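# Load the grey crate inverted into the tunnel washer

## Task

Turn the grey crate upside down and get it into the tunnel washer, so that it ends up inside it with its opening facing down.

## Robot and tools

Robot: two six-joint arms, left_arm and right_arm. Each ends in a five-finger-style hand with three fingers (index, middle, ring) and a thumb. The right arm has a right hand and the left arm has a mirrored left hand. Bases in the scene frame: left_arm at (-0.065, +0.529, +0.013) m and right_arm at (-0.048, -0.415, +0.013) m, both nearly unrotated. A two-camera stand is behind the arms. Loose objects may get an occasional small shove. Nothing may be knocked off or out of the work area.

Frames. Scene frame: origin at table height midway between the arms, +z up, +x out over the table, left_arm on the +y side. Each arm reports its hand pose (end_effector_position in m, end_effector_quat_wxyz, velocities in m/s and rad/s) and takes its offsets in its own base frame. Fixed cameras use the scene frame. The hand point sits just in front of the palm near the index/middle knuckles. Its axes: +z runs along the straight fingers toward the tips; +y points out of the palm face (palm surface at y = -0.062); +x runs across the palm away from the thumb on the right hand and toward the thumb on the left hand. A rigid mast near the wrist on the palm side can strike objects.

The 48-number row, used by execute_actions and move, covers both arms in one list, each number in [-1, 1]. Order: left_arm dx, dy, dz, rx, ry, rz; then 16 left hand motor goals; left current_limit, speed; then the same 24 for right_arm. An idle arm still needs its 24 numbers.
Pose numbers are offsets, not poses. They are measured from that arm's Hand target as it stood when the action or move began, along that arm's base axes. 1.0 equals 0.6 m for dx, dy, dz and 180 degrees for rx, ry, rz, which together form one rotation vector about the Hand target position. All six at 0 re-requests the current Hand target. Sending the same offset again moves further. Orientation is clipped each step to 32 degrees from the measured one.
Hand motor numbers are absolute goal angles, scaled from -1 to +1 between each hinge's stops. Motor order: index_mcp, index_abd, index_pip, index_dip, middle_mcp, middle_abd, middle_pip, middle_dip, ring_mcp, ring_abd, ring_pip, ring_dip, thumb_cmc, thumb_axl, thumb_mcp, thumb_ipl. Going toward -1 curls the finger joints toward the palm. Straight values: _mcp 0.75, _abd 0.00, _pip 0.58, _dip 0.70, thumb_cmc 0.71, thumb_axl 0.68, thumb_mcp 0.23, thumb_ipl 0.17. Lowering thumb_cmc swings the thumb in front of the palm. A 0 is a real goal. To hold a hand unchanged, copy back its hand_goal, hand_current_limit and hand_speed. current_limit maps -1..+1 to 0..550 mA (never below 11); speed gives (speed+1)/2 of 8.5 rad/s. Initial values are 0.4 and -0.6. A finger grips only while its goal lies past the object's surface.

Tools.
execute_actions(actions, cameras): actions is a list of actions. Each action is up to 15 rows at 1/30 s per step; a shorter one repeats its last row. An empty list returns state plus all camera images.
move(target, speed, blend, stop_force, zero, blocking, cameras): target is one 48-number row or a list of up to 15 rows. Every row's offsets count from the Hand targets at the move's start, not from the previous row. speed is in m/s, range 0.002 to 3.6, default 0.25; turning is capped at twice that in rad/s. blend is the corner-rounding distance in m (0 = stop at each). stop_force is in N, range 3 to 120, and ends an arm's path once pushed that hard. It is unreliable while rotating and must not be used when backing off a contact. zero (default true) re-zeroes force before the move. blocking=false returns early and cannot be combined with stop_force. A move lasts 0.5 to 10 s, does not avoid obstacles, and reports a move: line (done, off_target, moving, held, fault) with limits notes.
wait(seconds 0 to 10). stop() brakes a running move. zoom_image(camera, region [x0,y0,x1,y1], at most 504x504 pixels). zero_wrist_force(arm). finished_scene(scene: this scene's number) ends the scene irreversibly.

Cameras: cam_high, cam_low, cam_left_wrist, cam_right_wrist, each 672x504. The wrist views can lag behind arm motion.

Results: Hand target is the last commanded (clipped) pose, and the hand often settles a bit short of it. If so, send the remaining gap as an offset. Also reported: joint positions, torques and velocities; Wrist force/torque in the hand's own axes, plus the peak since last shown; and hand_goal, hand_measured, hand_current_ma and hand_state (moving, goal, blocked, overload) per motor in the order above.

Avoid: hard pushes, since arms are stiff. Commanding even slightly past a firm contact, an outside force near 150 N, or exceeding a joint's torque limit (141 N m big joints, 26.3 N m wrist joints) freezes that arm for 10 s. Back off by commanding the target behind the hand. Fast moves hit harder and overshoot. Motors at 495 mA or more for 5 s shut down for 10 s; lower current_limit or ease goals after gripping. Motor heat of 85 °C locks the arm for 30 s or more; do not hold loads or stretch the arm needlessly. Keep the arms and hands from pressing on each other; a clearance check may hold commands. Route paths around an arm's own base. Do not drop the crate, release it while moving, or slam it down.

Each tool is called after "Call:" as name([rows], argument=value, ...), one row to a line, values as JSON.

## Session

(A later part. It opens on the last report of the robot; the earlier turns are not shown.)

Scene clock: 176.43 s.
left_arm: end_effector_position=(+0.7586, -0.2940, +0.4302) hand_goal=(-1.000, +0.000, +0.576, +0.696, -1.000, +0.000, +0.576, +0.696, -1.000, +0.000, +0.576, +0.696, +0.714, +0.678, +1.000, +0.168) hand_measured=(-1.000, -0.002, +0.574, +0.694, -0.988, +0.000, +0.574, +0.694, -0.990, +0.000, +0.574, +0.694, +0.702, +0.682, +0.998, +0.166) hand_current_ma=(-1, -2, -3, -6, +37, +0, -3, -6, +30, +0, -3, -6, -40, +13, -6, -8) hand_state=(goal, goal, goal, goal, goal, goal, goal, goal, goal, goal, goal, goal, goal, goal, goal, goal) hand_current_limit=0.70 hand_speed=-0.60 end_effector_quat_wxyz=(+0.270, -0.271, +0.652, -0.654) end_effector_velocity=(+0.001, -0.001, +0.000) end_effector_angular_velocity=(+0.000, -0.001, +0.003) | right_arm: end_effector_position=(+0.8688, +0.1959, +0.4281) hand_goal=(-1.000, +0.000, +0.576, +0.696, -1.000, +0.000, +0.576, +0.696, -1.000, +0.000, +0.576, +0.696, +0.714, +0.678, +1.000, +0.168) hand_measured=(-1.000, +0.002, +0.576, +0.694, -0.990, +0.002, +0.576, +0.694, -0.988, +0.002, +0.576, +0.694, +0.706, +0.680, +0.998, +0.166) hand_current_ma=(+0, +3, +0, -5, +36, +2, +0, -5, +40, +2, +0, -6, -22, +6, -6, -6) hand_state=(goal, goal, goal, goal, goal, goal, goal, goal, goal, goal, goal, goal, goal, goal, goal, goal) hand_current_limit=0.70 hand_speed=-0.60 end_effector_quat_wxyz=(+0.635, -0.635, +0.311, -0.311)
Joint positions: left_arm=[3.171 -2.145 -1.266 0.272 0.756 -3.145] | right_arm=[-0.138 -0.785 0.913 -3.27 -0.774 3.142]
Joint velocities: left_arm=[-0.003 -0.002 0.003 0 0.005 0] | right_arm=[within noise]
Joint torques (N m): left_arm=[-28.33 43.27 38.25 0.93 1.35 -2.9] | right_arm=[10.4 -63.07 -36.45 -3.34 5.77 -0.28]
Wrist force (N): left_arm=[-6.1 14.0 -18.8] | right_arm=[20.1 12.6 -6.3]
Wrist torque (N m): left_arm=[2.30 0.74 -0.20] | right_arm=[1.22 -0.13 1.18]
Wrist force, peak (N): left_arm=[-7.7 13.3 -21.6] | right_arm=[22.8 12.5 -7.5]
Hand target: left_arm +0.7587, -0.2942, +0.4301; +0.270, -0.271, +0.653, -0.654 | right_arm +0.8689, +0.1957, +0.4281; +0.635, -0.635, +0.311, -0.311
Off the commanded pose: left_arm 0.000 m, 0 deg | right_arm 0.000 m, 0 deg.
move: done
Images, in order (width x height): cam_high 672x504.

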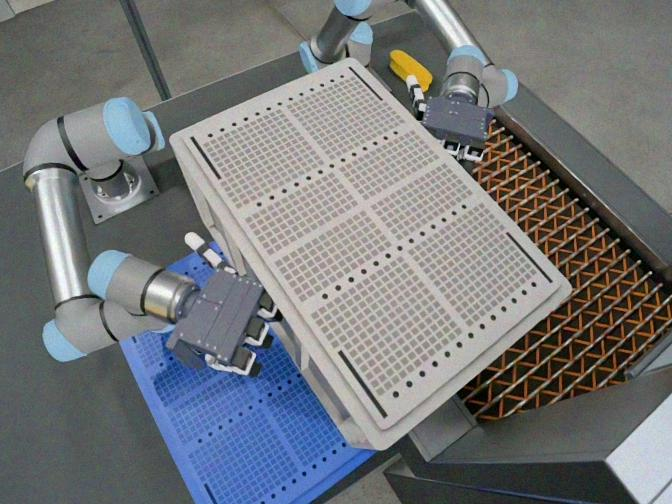

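Call:
move(target=[-0.0477,0.2525,0,0,0,0,-1,0,0.576,0.696,-1,0,0.576,0.696,-1,0,0.576,0.696,0.714,0.678,1.0,0.168,0.7,-0.6,-0.034,0.2547,0,0,0,0,-1,0,0.576,0.696,-1,0,0.576,0.696,-1,0,0.576,0.696,0.714,0.678,1.0,0.168,0.7,-0.6], speed=0.06, cameras=["cam_high"])

Scene clock: 179.70 s.
left_arm: end_effector_position=(+0.7300, -0.1425, +0.4301) hand_goal=(-1.000, +0.000, +0.576, +0.696, -1.000, +0.000, +0.576, +0.696, -1.000, +0.000, +0.576, +0.696, +0.714, +0.678, +1.000, +0.168) hand_measured=(-1.000, -0.002, +0.574, +0.694, -0.988, +0.000, +0.574, +0.694, -0.990, +0.000, +0.574, +0.694, +0.702, +0.682, +0.998, +0.166) hand_current_ma=(-1, -2, -3, -6, +37, +0, -3, -6, +30, +0, -3, -6, -40, +13, -6, -8) hand_state=(goal, goal, goal, goal, goal, goal, goal, goal, goal, goal, goal, goal, goal, goal, goal, goal) hand_current_limit=0.70 hand_speed=-0.60 end_effector_quat_wxyz=(+0.270, -0.271, +0.653, -0.654) end_effector_velocity=(+0.001, -0.002, +0.000) end_effector_angular_velocity=(+0.000, -0.001, +0.000) | right_arm: end_effector_position=(+0.8485, +0.3487, +0.4281) hand_goal=(-1.000, +0.000, +0.576, +0.696, -1.000, +0.000, +0.576, +0.696, -1.000, +0.000, +0.576, +0.696, +0.714, +0.678, +1.000, +0.168) hand_measured=(-1.000, +0.002, +0.576, +0.694, -0.990, +0.002, +0.576, +0.694, -0.988, +0.002, +0.576, +0.694, +0.706, +0.680, +0.998, +0.166) hand_current_ma=(+0, +3, +0, -5, +36, +2, +0, -5, +40, +2, +0, -6, -22, +6, -6, -6) hand_state=(goal, goal, goal, goal, goal, goal, goal, goal, goal, goal, goal, goal, goal, goal, goal, goal) hand_current_limit=0.70 hand_speed=-0.60 end_effector_quat_wxyz=(+0.635, -0.635, +0.311, -0.311)
Joint positions: left_arm=[3.433 -2.054 -1.409 0.325 0.494 -3.146] | right_arm=[0.083 -0.771 0.888 -3.259 -0.994 3.142]
Joint velocities: left_arm=[-0.004 -0.001 0.002 0 0.005 0] | right_arm=[within noise]
Joint torques (N m): left_arm=[-28.4 43.33 33.99 2.82 1.6 -2.74] | right_arm=[9.82 -66.11 -21.58 -2.93 5.81 -0.18]
Wrist force (N): left_arm=[-5.3 14.0 -17.2] | right_arm=[18.2 12.6 -5.8]
Wrist torque (N m): left_arm=[2.11 0.70 -0.09] | right_arm=[1.20 -0.04 1.04]
Wrist force, peak (N): left_arm=[-7.2 13.5 -19.9] | right_arm=[22.0 11.0 -7.2]
Hand target: left_arm +0.7300, -0.1427, +0.4301; +0.270, -0.271, +0.653, -0.654 | right_arm +0.8485, +0.3485, +0.4281; +0.635, -0.635, +0.311, -0.311
Off the commanded pose: left_arm 0.000 m, 0 deg | right_arm 0.000 m, 0 deg.
move: done
Images, in order (width x height): cam_high 672x504.

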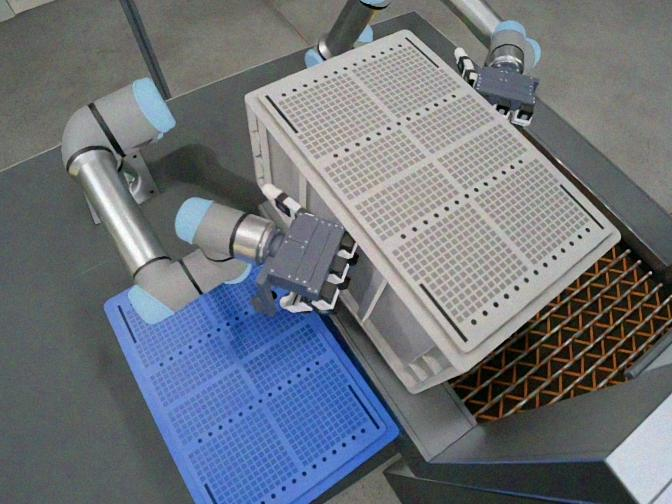

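Call:
move(target=[-0.0477,0.2525,0,0,0,0,-1,0,0.576,0.696,-1,0,0.576,0.696,-1,0,0.576,0.696,0.714,0.678,1.0,0.168,0.7,-0.6,-0.034,0.2547,0,0,0,0,-1,0,0.576,0.696,-1,0,0.576,0.696,-1,0,0.576,0.696,0.714,0.678,1.0,0.168,0.7,-0.6], speed=0.06, cameras=["cam_high","cam_low","cam_right_wrist"])

Scene clock: 183.10 s.
left_arm: end_effector_position=(+0.7014, +0.0091, +0.4301) hand_goal=(-1.000, +0.000, +0.576, +0.696, -1.000, +0.000, +0.576, +0.696, -1.000, +0.000, +0.576, +0.696, +0.714, +0.678, +1.000, +0.168) hand_measured=(-1.000, -0.002, +0.574, +0.694, -0.988, +0.000, +0.574, +0.694, -0.990, +0.000, +0.574, +0.694, +0.702, +0.682, +0.998, +0.166) hand_current_ma=(-1, -2, -3, -6, +37, +0, -3, -6, +30, +0, -3, -6, -40, +13, -6, -8) hand_state=(goal, goal, goal, goal, goal, goal, goal, goal, goal, goal, goal, goal, goal, goal, goal, goal) hand_current_limit=0.70 hand_speed=-0.60 end_effector_quat_wxyz=(+0.270, -0.271, +0.653, -0.654) end_effector_velocity=(+0.001, -0.001, +0.000) end_effector_angular_velocity=(+0.000, +0.000, +0.002) | right_arm: end_effector_position=(+0.8281, +0.5015, +0.4279) hand_goal=(-1.000, +0.000, +0.576, +0.696, -1.000, +0.000, +0.576, +0.696, -1.000, +0.000, +0.576, +0.696, +0.714, +0.678, +1.000, +0.168) hand_measured=(-1.000, +0.002, +0.576, +0.694, -0.990, +0.002, +0.576, +0.694, -0.988, +0.002, +0.576, +0.694, +0.706, +0.680, +0.998, +0.166) hand_current_ma=(+0, +3, +0, -5, +36, +2, +0, -5, +40, +2, +0, -6, -22, +6, -6, -6) hand_state=(goal, goal, goal, goal, goal, goal, goal, goal, goal, goal, goal, goal, goal, goal, goal, goal) hand_current_limit=0.70 hand_speed=-0.60 end_effector_quat_wxyz=(+0.635, -0.635, +0.311, -0.311)
Joint positions: left_arm=[3.697 -2.058 -1.403 0.326 0.23 -3.15] | right_arm=[0.299 -0.643 0.655 -3.153 -1.21 3.142]
Joint velocities: left_arm=[-0.003 0 0 0 0.005 0] | right_arm=[within noise]
Joint torques (N m): left_arm=[-27.91 52.83 18.82 0.36 1.52 -2.76] | right_arm=[9.68 -76.94 -18.99 -5.22 5.56 -0.23]
Wrist force (N): left_arm=[-5.0 13.8 -16.5] | right_arm=[17.7 12.3 -5.9]
Wrist torque (N m): left_arm=[2.05 0.65 -0.05] | right_arm=[1.15 -0.04 1.03]
Wrist force, peak (N): left_arm=[-5.9 14.0 -18.8] | right_arm=[20.7 11.8 -6.7]
Hand target: left_arm +0.7014, +0.0088, +0.4301; +0.270, -0.271, +0.653, -0.654 | right_arm +0.8281, +0.5014, +0.4281; +0.635, -0.635, +0.311, -0.311
Off the commanded pose: left_arm 0.000 m, 0 deg | right_arm 0.000 m, 0 deg.
move: done
camera_calibration:
cam_right_wrist: T_world_to_cam=[[-0.506502, 0.580466, -0.637585, 0.424423], [-0.825105, -0.111626, 0.553842, 0.455739], [0.250315, 0.806597, 0.535485, -0.709977], [0, 0, 0, 1]] pos_world=[0.768722, 0.377175, 0.398381]
Images, in order (width x height): cam_high 672x504, cam_low 672x504, cam_right_wrist 672x504.

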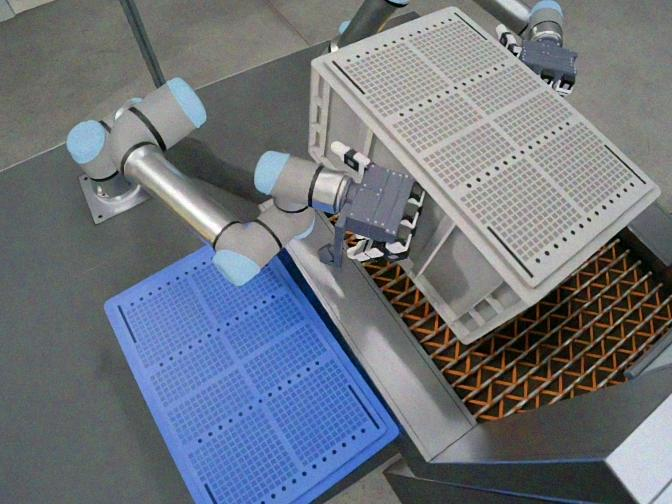

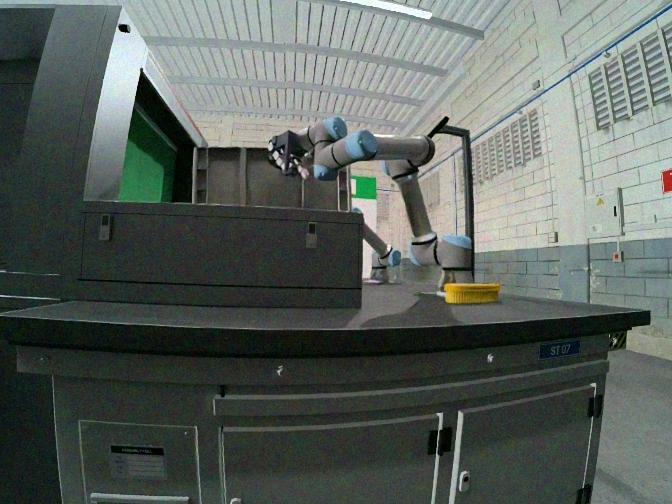

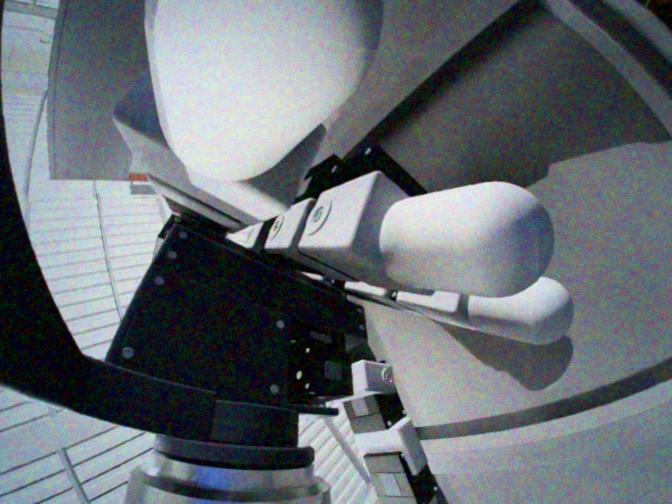

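Call:
move(target=[0,0,-0.1133,0,0,0,-1,0,0.576,0.696,-1,0,0.576,0.696,-1,0,0.576,0.696,0.714,0.678,1.0,0.168,0.7,-0.6,0,0,-0.1133,0,0,0,-1,0,0.576,0.696,-1,0,0.576,0.696,-1,0,0.576,0.696,0.714,0.678,1.0,0.168,0.7,-0.6], speed=0.04, cameras=["cam_high","cam_low"])

Scene clock: 185.43 s.
left_arm: end_effector_position=(+0.7014, +0.0088, +0.3619) hand_goal=(-1.000, +0.000, +0.576, +0.696, -1.000, +0.000, +0.576, +0.696, -1.000, +0.000, +0.576, +0.696, +0.714, +0.678, +1.000, +0.168) hand_measured=(-1.000, -0.002, +0.574, +0.694, -0.988, +0.000, +0.574, +0.694, -0.990, +0.000, +0.574, +0.694, +0.702, +0.682, +0.998, +0.166) hand_current_ma=(-1, -2, -3, -6, +37, +0, -3, -6, +30, +0, -3, -6, -40, +13, -6, -8) hand_state=(goal, goal, goal, goal, goal, goal, goal, goal, goal, goal, goal, goal, goal, goal, goal, goal) hand_current_limit=0.70 hand_speed=-0.60 end_effector_quat_wxyz=(+0.270, -0.271, +0.653, -0.654) | right_arm: end_effector_position=(+0.8281, +0.5014, +0.3598) hand_goal=(-1.000, +0.000, +0.576, +0.696, -1.000, +0.000, +0.576, +0.696, -1.000, +0.000, +0.576, +0.696, +0.714, +0.678, +1.000, +0.168) hand_measured=(-0.996, +0.002, +0.576, +0.694, -0.990, +0.002, +0.576, +0.694, -0.988, +0.002, +0.576, +0.694, +0.706, +0.680, +0.998, +0.166) hand_current_ma=(+12, +3, +0, -5, +36, +2, +0, -5, +40, +2, +0, -6, -22, +6, -6, -6) hand_state=(goal, goal, goal, goal, goal, goal, goal, goal, goal, goal, goal, goal, goal, goal, goal, goal) hand_current_limit=0.70 hand_speed=-0.60 end_effector_quat_wxyz=(+0.635, -0.635, +0.311, -0.311) end_effector_velocity=(+0.000, +0.000, +0.000) end_effector_angular_velocity=(-0.002, +0.003, +0.000)
Joint positions: left_arm=[3.697 -2.12 -1.493 0.479 0.23 -3.15] | right_arm=[0.299 -0.622 0.789 -3.309 -1.21 3.142]
Joint velocities: left_arm=[within noise] | right_arm=[0 0 -0.001 0.005 0 -0.001]
Joint torques (N m): left_arm=[-21.57 57.93 32.48 -1.84 0.66 -2.79] | right_arm=[10.72 -74.49 -39.98 -1.29 3.73 1.38]
Wrist force (N): left_arm=[-3.7 13.7 -11.7] | right_arm=[13.1 11.8 -4.4]
Wrist torque (N m): left_arm=[1.85 0.41 0.23] | right_arm=[1.24 -0.03 0.82]
Wrist force, peak (N): left_arm=[-5.9 14.6 -17.2] | right_arm=[19.1 12.6 -6.2]
Hand target: left_arm +0.7014, +0.0088, +0.3621; +0.270, -0.271, +0.653, -0.654 | right_arm +0.8281, +0.5014, +0.3601; +0.635, -0.635, +0.311, -0.311
Off the commanded pose: left_arm 0.000 m, 0 deg | right_arm 0.000 m, 0 deg.
move: done
Images, in order (width x height): cam_high 672x504, cam_low 672x504.

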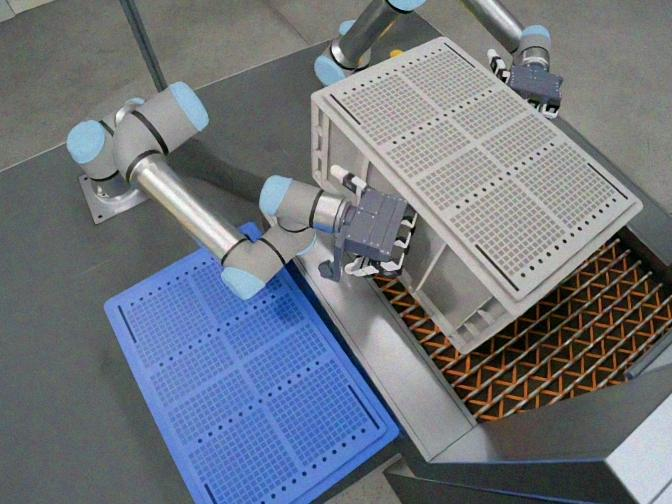

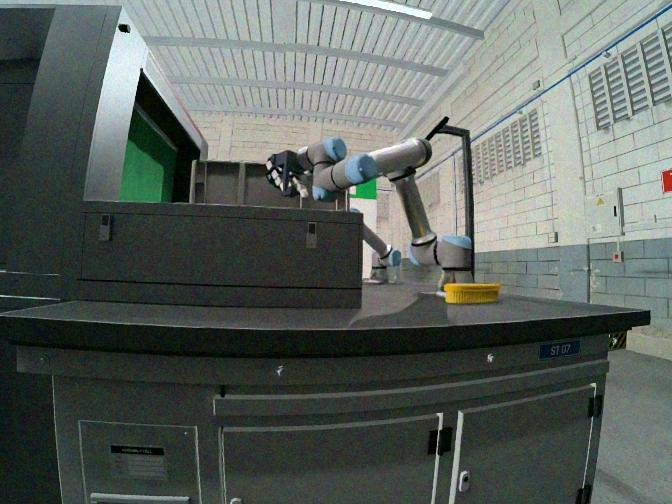

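Call:
move(target=[0,0,-0.02,0,0,0,-1,0,0.576,0.696,-1,0,0.576,0.696,-1,0,0.576,0.696,0.714,0.678,1.0,0.168,0.7,-0.6,0,0,-0.02,0,0,0,-1,0,0.576,0.696,-1,0,0.576,0.696,-1,0,0.576,0.696,0.714,0.678,1.0,0.168,0.7,-0.6], speed=0.02)

Call:
move(target=[0,0,-0.01,0,0,0,-1,0,0.576,0.696,-1,0,0.576,0.696,-1,0,0.576,0.696,0.714,0.678,1.0,0.168,0.7,-0.6,0,0,-0.01,0,0,0,-1,0,0.576,0.696,-1,0,0.576,0.696,-1,0,0.576,0.696,0.714,0.678,1.0,0.168,0.7,-0.6], speed=0.02, cameras=["cam_low"])

Scene clock: 186.53 s.
left_arm: end_effector_position=(+0.7014, +0.0088, +0.3500) hand_goal=(-1.000, +0.000, +0.576, +0.696, -1.000, +0.000, +0.576, +0.696, -1.000, +0.000, +0.576, +0.696, +0.714, +0.678, +1.000, +0.168) hand_measured=(-1.000, -0.002, +0.574, +0.694, -0.988, +0.000, +0.574, +0.694, -0.990, +0.000, +0.574, +0.694, +0.702, +0.682, +0.998, +0.166) hand_current_ma=(-1, -2, -3, -6, +37, +0, -3, -6, +30, +0, -3, -6, -40, +13, -6, -8) hand_state=(goal, goal, goal, goal, goal, goal, goal, goal, goal, goal, goal, goal, goal, goal, goal, goal) hand_current_limit=0.70 hand_speed=-0.60 end_effector_quat_wxyz=(+0.270, -0.271, +0.653, -0.654) | right_arm: end_effector_position=(+0.8281, +0.5014, +0.3479) hand_goal=(-1.000, +0.000, +0.576, +0.696, -1.000, +0.000, +0.576, +0.696, -1.000, +0.000, +0.576, +0.696, +0.714, +0.678, +1.000, +0.168) hand_measured=(-0.994, +0.002, +0.576, +0.694, -0.990, +0.002, +0.576, +0.694, -0.988, +0.002, +0.576, +0.694, +0.706, +0.680, +0.998, +0.166) hand_current_ma=(+17, +3, +0, -5, +36, +2, +0, -5, +40, +2, +0, -6, -22, +6, -6, -6) hand_state=(goal, goal, goal, goal, goal, goal, goal, goal, goal, goal, goal, goal, goal, goal, goal, goal) hand_current_limit=0.70 hand_speed=-0.60 end_effector_quat_wxyz=(+0.635, -0.635, +0.311, -0.311)
Joint positions: left_arm=[3.697 -2.133 -1.506 0.505 0.23 -3.15] | right_arm=[0.299 -0.615 0.807 -3.334 -1.21 3.142]
Joint torques (N m): left_arm=[-6.61 42.98 21.16 0.22 -0.72 -2.28] | right_arm=[8.84 -62.85 -32.89 -1.57 2.47 1.02]
Wrist force (N): left_arm=[-8.3 -5.5 -9.2] | right_arm=[14.3 10.4 -4.8]
Wrist torque (N m): left_arm=[1.15 0.40 -0.52] | right_arm=[1.22 -0.05 0.97]
Wrist force, peak (N): left_arm=[-3.8 13.3 -12.0] | right_arm=[14.0 11.1 -5.0]
Hand target: left_arm +0.7014, +0.0088, +0.3501; +0.270, -0.271, +0.653, -0.654 | right_arm +0.8281, +0.5014, +0.3481; +0.635, -0.635, +0.311, -0.311
Off the commanded pose: left_arm 0.000 m, 0 deg | right_arm 0.000 m, 0 deg.
move: done

Scene clock: 187.23 s.
left_arm: end_effector_position=(+0.7014, +0.0088, +0.3440) hand_goal=(-1.000, +0.000, +0.576, +0.696, -1.000, +0.000, +0.576, +0.696, -1.000, +0.000, +0.576, +0.696, +0.714, +0.678, +1.000, +0.168) hand_measured=(-1.000, -0.002, +0.574, +0.694, -0.988, +0.000, +0.574, +0.694, -0.990, +0.000, +0.574, +0.694, +0.702, +0.682, +0.998, +0.166) hand_current_ma=(+5, -2, -3, -6, +37, +0, -3, -6, +30, +0, -3, -6, -40, +13, -6, -8) hand_state=(moving, goal, goal, goal, goal, goal, goal, goal, goal, goal, goal, goal, goal, goal, goal, goal) hand_current_limit=0.70 hand_speed=-0.60 end_effector_quat_wxyz=(+0.270, -0.271, +0.653, -0.654) | right_arm: end_effector_position=(+0.8281, +0.5014, +0.3420) hand_goal=(-1.000, +0.000, +0.576, +0.696, -1.000, +0.000, +0.576, +0.696, -1.000, +0.000, +0.576, +0.696, +0.714, +0.678, +1.000, +0.168) hand_measured=(-0.994, +0.002, +0.576, +0.694, -0.990, +0.002, +0.576, +0.694, -0.988, +0.002, +0.576, +0.694, +0.706, +0.680, +0.998, +0.166) hand_current_ma=(+17, +3, +0, -5, +36, +2, +0, -5, +40, +2, +0, -6, -22, +6, -6, -6) hand_state=(goal, goal, goal, goal, goal, goal, goal, goal, goal, goal, goal, goal, goal, goal, goal, goal) hand_current_limit=0.70 hand_speed=-0.60 end_effector_quat_wxyz=(+0.635, -0.635, +0.311, -0.311)
Joint positions: left_arm=[3.697 -2.14 -1.512 0.518 0.23 -3.15] | right_arm=[0.299 -0.611 0.815 -3.346 -1.21 3.142]
Joint torques (N m): left_arm=[3.94 40.69 17.5 1.6 -2.03 -0.45] | right_arm=[8.25 -50.1 -18.63 -1.55 1.74 0.64]
Wrist force (N): left_arm=[-2.6 -1.7 3.5] | right_arm=[0.0 -2.2 0.1]
Wrist torque (N m): left_arm=[0.55 0.08 -0.26] | right_arm=[0.16 0.29 0.12]
Wrist force, peak (N): left_arm=[-8.5 -6.5 -9.4] | right_arm=[14.3 10.2 -4.9]
Hand target: left_arm +0.7014, +0.0088, +0.3441; +0.270, -0.271, +0.653, -0.654 | right_arm +0.8281, +0.5014, +0.3421; +0.635, -0.635, +0.311, -0.311
Off the commanded pose: left_arm 0.000 m, 0 deg | right_arm 0.000 m, 0 deg.
move: done
Images, in order (width x height): cam_low 672x504.

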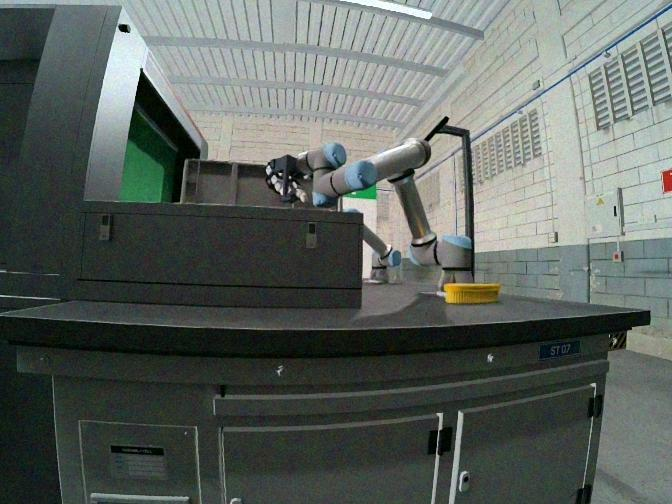

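Call:
move(target=[0,0.1,0,0,0,0,-1,0,0.576,0.696,-1,0,0.576,0.696,-1,0,0.576,0.696,0.714,0.678,1.0,0.168,0.7,-0.6,0,-0.1,0,0,0,0,-1,0,0.576,0.696,-1,0,0.576,0.696,-1,0,0.576,0.696,0.714,0.678,1.0,0.168,0.7,-0.6], speed=0.15, cameras=["cam_high","cam_low"])

Scene clock: 188.33 s.
left_arm: end_effector_position=(+0.7014, +0.0689, +0.3440) hand_goal=(-1.000, +0.000, +0.576, +0.696, -1.000, +0.000, +0.576, +0.696, -1.000, +0.000, +0.576, +0.696, +0.714, +0.678, +1.000, +0.168) hand_measured=(-0.996, -0.002, +0.574, +0.694, -0.988, +0.000, +0.574, +0.694, -0.990, +0.000, +0.574, +0.694, +0.702, +0.682, +0.998, +0.166) hand_current_ma=(+11, -2, -3, -6, +37, +0, -3, -6, +30, +0, -3, -6, -40, +13, -6, -7) hand_state=(goal, goal, goal, goal, goal, goal, goal, goal, goal, goal, goal, goal, goal, goal, goal, goal) hand_current_limit=0.70 hand_speed=-0.60 end_effector_quat_wxyz=(+0.270, -0.271, +0.652, -0.654) | right_arm: end_effector_position=(+0.8281, +0.4413, +0.3422) hand_goal=(-1.000, +0.000, +0.576, +0.696, -1.000, +0.000, +0.576, +0.696, -1.000, +0.000, +0.576, +0.696, +0.714, +0.678, +1.000, +0.168) hand_measured=(-0.994, +0.002, +0.576, +0.694, -0.990, +0.002, +0.576, +0.694, -0.988, +0.002, +0.576, +0.694, +0.706, +0.680, +0.998, +0.166) hand_current_ma=(+17, +3, +0, -5, +36, +2, +0, -5, +40, +2, +0, -6, -22, +6, -6, -6) hand_state=(goal, goal, goal, goal, goal, goal, goal, goal, goal, goal, goal, goal, goal, goal, goal, goal) hand_current_limit=0.70 hand_speed=-0.60 end_effector_quat_wxyz=(+0.635, -0.635, +0.311, -0.311)
Joint positions: left_arm=[3.782 -2.187 -1.432 0.489 0.145 -3.154] | right_arm=[0.218 -0.688 0.96 -3.414 -1.13 3.142]
Joint torques (N m): left_arm=[-13.08 51.81 12.89 2.63 2.05 -1.84] | right_arm=[7 -42.29 -29.29 0.57 -1 1.55]
Wrist force (N): left_arm=[2.4 -1.4 2.5] | right_arm=[-1.7 -2.0 0.5]
Wrist torque (N m): left_arm=[0.68 0.01 0.07] | right_arm=[0.14 0.33 -0.03]
Wrist force, peak (N): left_arm=[-2.9 -1.4 3.8] | right_arm=[-2.5 -1.9 1.3]
Hand target: left_arm +0.7014, +0.0688, +0.3441; +0.270, -0.271, +0.653, -0.654 | right_arm +0.8281, +0.4414, +0.3421; +0.635, -0.635, +0.311, -0.311
Off the commanded pose: left_arm 0.000 m, 0 deg | right_arm 0.000 m, 0 deg.
move: done
Images, in order (width x height): cam_high 672x504, cam_low 672x504.

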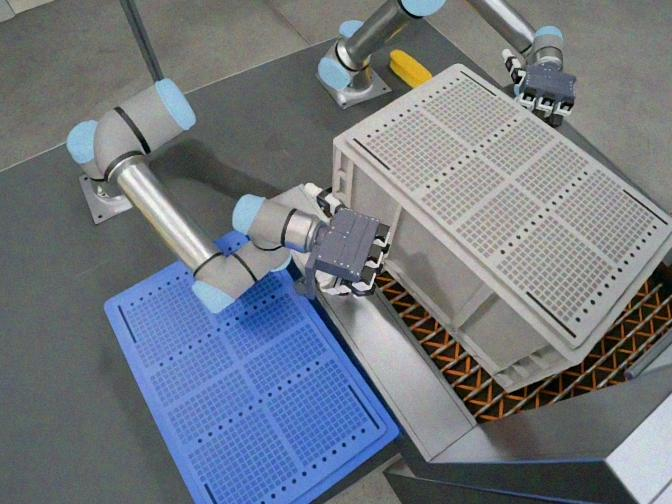

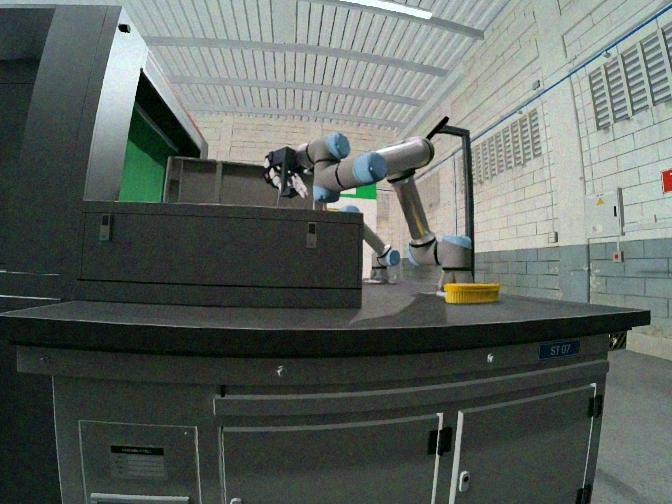

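Call:
wait(seconds=2, cameras=["cam_high","cam_low"])

Scene clock: 190.47 s.
left_arm: end_effector_position=(+0.7014, +0.0688, +0.3441) hand_goal=(-1.000, +0.000, +0.576, +0.696, -1.000, +0.000, +0.576, +0.696, -1.000, +0.000, +0.576, +0.696, +0.714, +0.678, +1.000, +0.168) hand_measured=(-0.996, -0.002, +0.574, +0.694, -0.988, +0.000, +0.574, +0.694, -0.990, +0.000, +0.574, +0.694, +0.702, +0.682, +0.998, +0.166) hand_current_ma=(+11, -2, -3, -6, +37, +0, -3, -6, +30, +0, -3, -6, -40, +13, -6, -7) hand_state=(goal, goal, goal, goal, goal, goal, goal, goal, goal, goal, goal, goal, goal, goal, goal, goal) hand_current_limit=0.70 hand_speed=-0.60 end_effector_quat_wxyz=(+0.270, -0.271, +0.653, -0.654) | right_arm: end_effector_position=(+0.8281, +0.4414, +0.3421) hand_goal=(-1.000, +0.000, +0.576, +0.696, -1.000, +0.000, +0.576, +0.696, -1.000, +0.000, +0.576, +0.696, +0.714, +0.678, +1.000, +0.168) hand_measured=(-0.994, +0.002, +0.576, +0.694, -0.990, +0.002, +0.576, +0.694, -0.988, +0.002, +0.576, +0.694, +0.706, +0.680, +0.998, +0.166) hand_current_ma=(+17, +3, +0, -5, +36, +2, +0, -5, +40, +2, +0, -6, -22, +6, -6, -6) hand_state=(goal, goal, goal, goal, goal, goal, goal, goal, goal, goal, goal, goal, goal, goal, goal, goal) hand_current_limit=0.70 hand_speed=-0.60 end_effector_quat_wxyz=(+0.635, -0.635, +0.311, -0.311)
Joint positions: left_arm=[3.782 -2.187 -1.432 0.489 0.145 -3.154] | right_arm=[0.218 -0.688 0.96 -3.414 -1.129 3.142]
Joint torques (N m): left_arm=[-14.31 51.92 10.66 2.43 -1.82 1.2] | right_arm=[10.73 -42.9 -28.36 0.57 0.28 1.43]
Wrist force (N): left_arm=[2.2 -1.6 2.5] | right_arm=[-1.4 -2.4 0.5]
Wrist torque (N m): left_arm=[0.65 0.05 0.05] | right_arm=[0.11 0.28 0.00]
Wrist force, peak (N): left_arm=[2.2 -1.8 3.0] | right_arm=[-1.8 -2.2 0.7]
Hand target: left_arm +0.7014, +0.0688, +0.3441; +0.270, -0.271, +0.653, -0.654 | right_arm +0.8281, +0.4414, +0.3421; +0.635, -0.635, +0.311, -0.311
Off the commanded pose: left_arm 0.000 m, 0 deg | right_arm 0.000 m, 0 deg.
wait: 2.00 s; at rest by 0.03 s
Images, in order (width x height): cam_high 672x504, cam_low 672x504.

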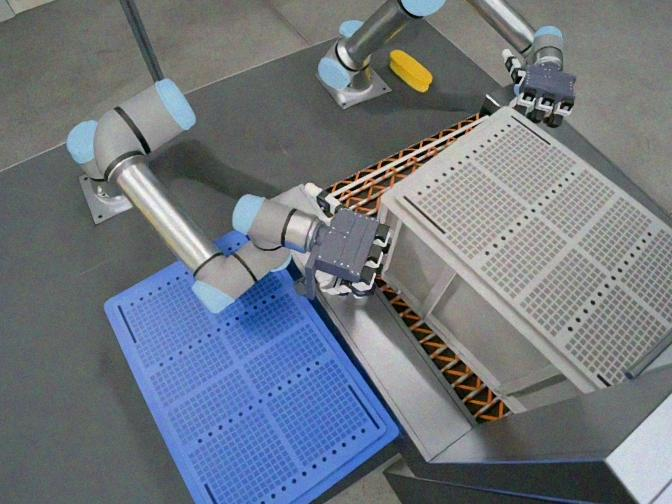

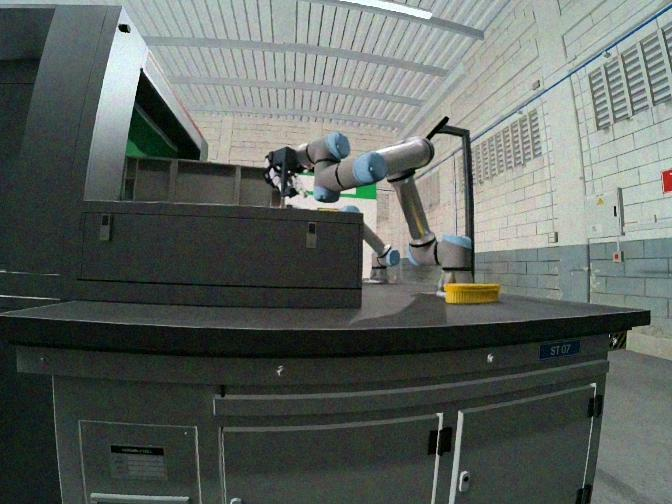

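Call:
wait(seconds=3, cameras=["cam_high","cam_low"])

Scene clock: 193.57 s.
left_arm: end_effector_position=(+0.7014, +0.0688, +0.3441) hand_goal=(-1.000, +0.000, +0.576, +0.696, -1.000, +0.000, +0.576, +0.696, -1.000, +0.000, +0.576, +0.696, +0.714, +0.678, +1.000, +0.168) hand_measured=(-0.996, -0.002, +0.574, +0.694, -0.988, +0.000, +0.574, +0.694, -0.990, +0.000, +0.574, +0.694, +0.702, +0.682, +0.998, +0.166) hand_current_ma=(+11, -2, -3, -6, +37, +0, -3, -6, +30, +0, -3, -6, -40, +13, -6, -7) hand_state=(goal, goal, goal, goal, goal, goal, goal, goal, goal, goal, goal, goal, goal, goal, goal, goal) hand_current_limit=0.70 hand_speed=-0.60 end_effector_quat_wxyz=(+0.270, -0.271, +0.653, -0.654) | right_arm: end_effector_position=(+0.8281, +0.4414, +0.3421) hand_goal=(-1.000, +0.000, +0.576, +0.696, -1.000, +0.000, +0.576, +0.696, -1.000, +0.000, +0.576, +0.696, +0.714, +0.678, +1.000, +0.168) hand_measured=(-0.994, +0.002, +0.576, +0.694, -0.990, +0.002, +0.576, +0.694, -0.988, +0.002, +0.576, +0.694, +0.706, +0.680, +0.998, +0.166) hand_current_ma=(+17, +3, +0, -5, +36, +2, +0, -5, +40, +2, +0, -6, -22, +6, -6, -6) hand_state=(goal, goal, goal, goal, goal, goal, goal, goal, goal, goal, goal, goal, goal, goal, goal, goal) hand_current_limit=0.70 hand_speed=-0.60 end_effector_quat_wxyz=(+0.635, -0.635, +0.311, -0.311)
Joint positions: left_arm=[3.782 -2.187 -1.432 0.489 0.145 -3.154] | right_arm=[0.218 -0.688 0.96 -3.414 -1.129 3.142]
Joint torques (N m): left_arm=[-14.03 52.35 11.53 2.61 -1.62 0.99] | right_arm=[10.19 -41.75 -26.83 0.59 0.33 1.64]
Wrist force (N): left_arm=[2.2 -1.5 2.6] | right_arm=[-1.4 -1.7 0.7]
Wrist torque (N m): left_arm=[0.65 0.04 0.04] | right_arm=[0.17 0.29 0.00]
Wrist force, peak (N): left_arm=[2.4 -1.8 2.6] | right_arm=[-1.7 -2.2 0.8]
Hand target: left_arm +0.7014, +0.0688, +0.3441; +0.270, -0.271, +0.653, -0.654 | right_arm +0.8281, +0.4414, +0.3421; +0.635, -0.635, +0.311, -0.311
Off the commanded pose: left_arm 0.000 m, 0 deg | right_arm 0.000 m, 0 deg.
wait: 3.00 s; at rest by 0.07 s
Images, in order (width x height): cam_high 672x504, cam_low 672x504.

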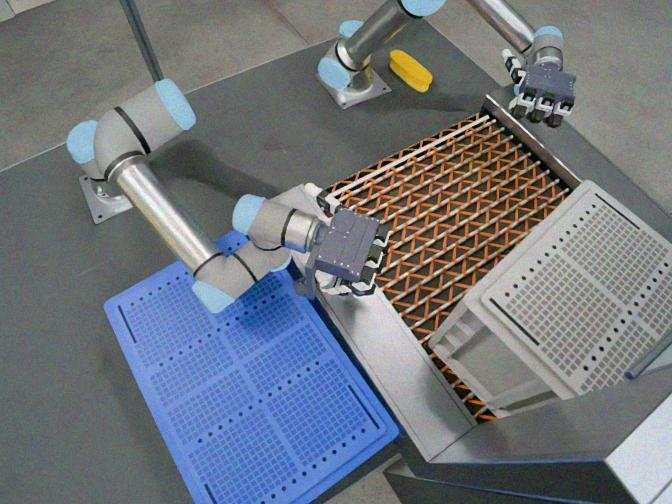

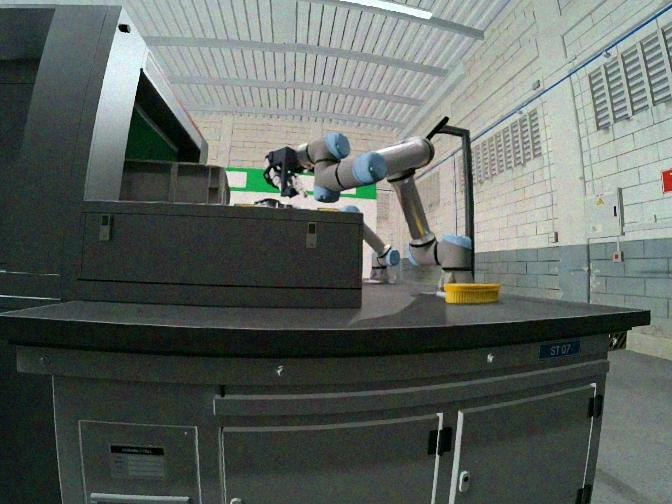

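Call:
wait(seconds=5, cameras=["cam_high","cam_low"])

Scene clock: 198.73 s.
left_arm: end_effector_position=(+0.7014, +0.0688, +0.3441) hand_goal=(-1.000, +0.000, +0.576, +0.696, -1.000, +0.000, +0.576, +0.696, -1.000, +0.000, +0.576, +0.696, +0.714, +0.678, +1.000, +0.168) hand_measured=(-0.996, -0.002, +0.574, +0.694, -0.988, +0.000, +0.574, +0.694, -0.990, +0.000, +0.574, +0.694, +0.702, +0.682, +0.998, +0.166) hand_current_ma=(+11, -2, -3, -6, +37, +0, -3, -6, +30, +0, -3, -6, -40, +13, -6, -7) hand_state=(goal, goal, goal, goal, goal, goal, goal, goal, goal, goal, goal, goal, goal, goal, goal, goal) hand_current_limit=0.70 hand_speed=-0.60 end_effector_quat_wxyz=(+0.270, -0.271, +0.653, -0.654) | right_arm: end_effector_position=(+0.8281, +0.4414, +0.3421) hand_goal=(-1.000, +0.000, +0.576, +0.696, -1.000, +0.000, +0.576, +0.696, -1.000, +0.000, +0.576, +0.696, +0.714, +0.678, +1.000, +0.168) hand_measured=(-0.994, +0.002, +0.576, +0.694, -0.990, +0.002, +0.576, +0.694, -0.988, +0.002, +0.576, +0.694, +0.706, +0.680, +0.998, +0.166) hand_current_ma=(+17, +3, +0, -5, +36, +2, +0, -5, +40, +2, +0, -6, -22, +6, -6, -6) hand_state=(goal, goal, goal, goal, goal, goal, goal, goal, goal, goal, goal, goal, goal, goal, goal, goal) hand_current_limit=0.70 hand_speed=-0.60 end_effector_quat_wxyz=(+0.635, -0.635, +0.311, -0.311)
Joint positions: left_arm=[3.782 -2.187 -1.432 0.489 0.145 -3.154] | right_arm=[0.218 -0.688 0.96 -3.414 -1.129 3.142]
Joint torques (N m): left_arm=[-14.98 51.61 11.39 2.64 -1.83 1] | right_arm=[11.88 -42.37 -23.28 0.5 0.28 1.42]
Wrist force (N): left_arm=[2.2 -1.8 2.4] | right_arm=[-1.6 -2.2 0.6]
Wrist torque (N m): left_arm=[0.63 0.04 0.05] | right_arm=[0.11 0.31 -0.02]
Wrist force, peak (N): left_arm=[2.4 -1.6 2.9] | right_arm=[-1.7 -2.1 1.0]
Hand target: left_arm +0.7014, +0.0688, +0.3441; +0.270, -0.271, +0.653, -0.654 | right_arm +0.8281, +0.4414, +0.3421; +0.635, -0.635, +0.311, -0.311
Off the commanded pose: left_arm 0.000 m, 0 deg | right_arm 0.000 m, 0 deg.
wait: 5.00 s; at rest from the start
Images, in order (width x height): cam_high 672x504, cam_low 672x504.

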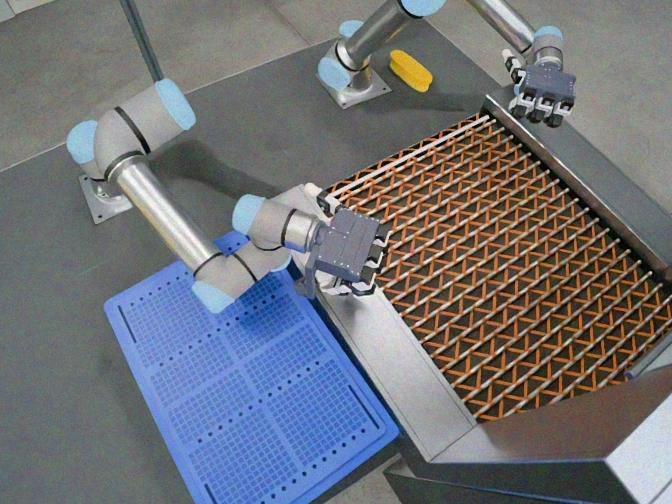

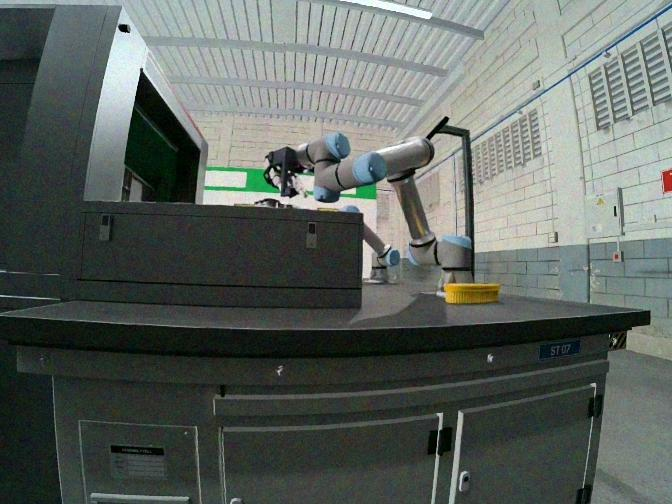

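Call:
wait(seconds=2, cameras=["cam_low"])

Call:
zoom_image(camera="cam_low", region=[80, 80, 260, 230])

Scene clock: 200.90 s.
left_arm: end_effector_position=(+0.7014, +0.0688, +0.3441) hand_goal=(-1.000, +0.000, +0.576, +0.696, -1.000, +0.000, +0.576, +0.696, -1.000, +0.000, +0.576, +0.696, +0.714, +0.678, +1.000, +0.168) hand_measured=(-0.996, -0.002, +0.574, +0.694, -0.988, +0.000, +0.574, +0.694, -0.990, +0.000, +0.574, +0.694, +0.702, +0.682, +0.998, +0.166) hand_current_ma=(+11, -2, -3, -6, +37, +0, -3, -6, +30, +0, -3, -6, -40, +13, -6, -7) hand_state=(goal, goal, goal, goal, goal, goal, goal, goal, goal, goal, goal, goal, goal, goal, goal, goal) hand_current_limit=0.70 hand_speed=-0.60 end_effector_quat_wxyz=(+0.270, -0.271, +0.653, -0.654) | right_arm: end_effector_position=(+0.8281, +0.4414, +0.3421) hand_goal=(-1.000, +0.000, +0.576, +0.696, -1.000, +0.000, +0.576, +0.696, -1.000, +0.000, +0.576, +0.696, +0.714, +0.678, +1.000, +0.168) hand_measured=(-0.994, +0.002, +0.576, +0.694, -0.990, +0.002, +0.576, +0.694, -0.988, +0.002, +0.576, +0.694, +0.706, +0.680, +0.998, +0.166) hand_current_ma=(+17, +3, +0, -5, +36, +2, +0, -5, +40, +2, +0, -6, -22, +6, -6, -6) hand_state=(goal, goal, goal, goal, goal, goal, goal, goal, goal, goal, goal, goal, goal, goal, goal, goal) hand_current_limit=0.70 hand_speed=-0.60 end_effector_quat_wxyz=(+0.635, -0.635, +0.311, -0.311)
Joint positions: left_arm=[3.782 -2.187 -1.432 0.489 0.145 -3.154] | right_arm=[0.218 -0.688 0.96 -3.414 -1.129 3.142]
Joint torques (N m): left_arm=[-14.19 51.63 11.43 2.64 -1.67 1.13] | right_arm=[11 -42.76 -22.2 0.58 0.4 1.57]
Wrist force (N): left_arm=[2.3 -1.6 2.4] | right_arm=[-1.6 -1.5 0.9]
Wrist torque (N m): left_arm=[0.65 0.03 0.05] | right_arm=[0.18 0.30 0.00]
Wrist force, peak (N): left_arm=[2.1 -1.6 3.0] | right_arm=[-1.7 -2.1 0.9]
Hand target: left_arm +0.7014, +0.0688, +0.3441; +0.270, -0.271, +0.653, -0.654 | right_arm +0.8281, +0.4414, +0.3421; +0.635, -0.635, +0.311, -0.311
Off the commanded pose: left_arm 0.000 m, 0 deg | right_arm 0.000 m, 0 deg.
wait: 2.00 s; at rest from the start
Images, in order (width x height): cam_low 672x504.

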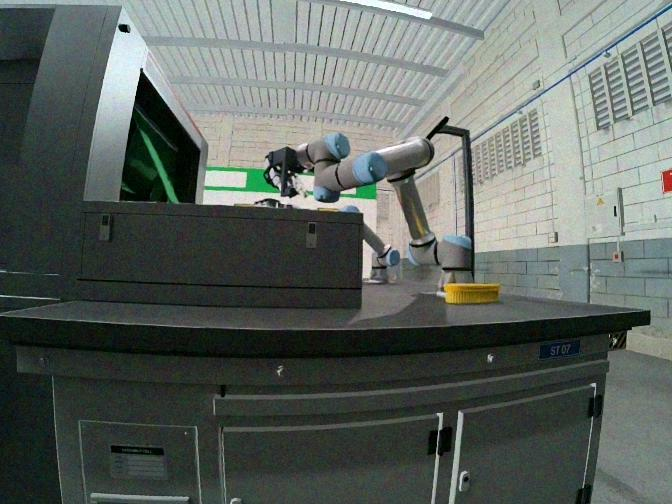

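Scaled by 2.800 from the camera's 672x504 image, which has a finer 960x720 frame.

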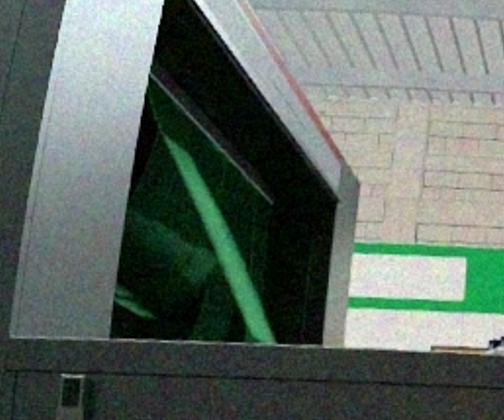

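Call:
wait(seconds=2)

Call:
finished_scene(scene=1)

Scene clock: 203.03 s.
left_arm: end_effector_position=(+0.7014, +0.0688, +0.3441) hand_goal=(-1.000, +0.000, +0.576, +0.696, -1.000, +0.000, +0.576, +0.696, -1.000, +0.000, +0.576, +0.696, +0.714, +0.678, +1.000, +0.168) hand_measured=(-0.996, -0.002, +0.574, +0.694, -0.988, +0.000, +0.574, +0.694, -0.990, +0.000, +0.574, +0.694, +0.702, +0.682, +0.998, +0.166) hand_current_ma=(+11, -2, -3, -6, +37, +0, -3, -6, +30, +0, -3, -6, -40, +13, -6, -7) hand_state=(goal, goal, goal, goal, goal, goal, goal, goal, goal, goal, goal, goal, goal, goal, goal, goal) hand_current_limit=0.70 hand_speed=-0.60 end_effector_quat_wxyz=(+0.270, -0.271, +0.653, -0.654) | right_arm: end_effector_position=(+0.8281, +0.4414, +0.3421) hand_goal=(-1.000, +0.000, +0.576, +0.696, -1.000, +0.000, +0.576, +0.696, -1.000, +0.000, +0.576, +0.696, +0.714, +0.678, +1.000, +0.168) hand_measured=(-0.994, +0.002, +0.576, +0.694, -0.990, +0.002, +0.576, +0.694, -0.988, +0.002, +0.576, +0.694, +0.706, +0.680, +0.998, +0.166) hand_current_ma=(+17, +3, +0, -5, +36, +2, +0, -5, +40, +2, +0, -6, -22, +6, -6, -6) hand_state=(goal, goal, goal, goal, goal, goal, goal, goal, goal, goal, goal, goal, goal, goal, goal, goal) hand_current_limit=0.70 hand_speed=-0.60 end_effector_quat_wxyz=(+0.635, -0.635, +0.311, -0.311)
Joint positions: left_arm=[3.782 -2.187 -1.432 0.489 0.145 -3.154] | right_arm=[0.218 -0.688 0.96 -3.414 -1.129 3.142]
Joint torques (N m): left_arm=[-13.72 51.6 11.22 2.55 -1.79 0.99] | right_arm=[10.39 -42.45 -21.16 0.56 0.48 1.57]
Wrist force (N): left_arm=[2.1 -1.7 2.5] | right_arm=[-1.3 -1.9 0.6]
Wrist torque (N m): left_arm=[0.63 0.05 0.04] | right_arm=[0.16 0.27 0.02]
Wrist force, peak (N): left_arm=[2.0 -1.5 3.2] | right_arm=[-1.6 -2.2 0.7]
Hand target: left_arm +0.7014, +0.0688, +0.3441; +0.270, -0.271, +0.653, -0.654 | right_arm +0.8281, +0.4414, +0.3421; +0.635, -0.635, +0.311, -0.311
Off the commanded pose: left_arm 0.000 m, 0 deg | right_arm 0.000 m, 0 deg.
wait: 2.00 s; at rest by 0.03 s

The scene is finished: the task was done.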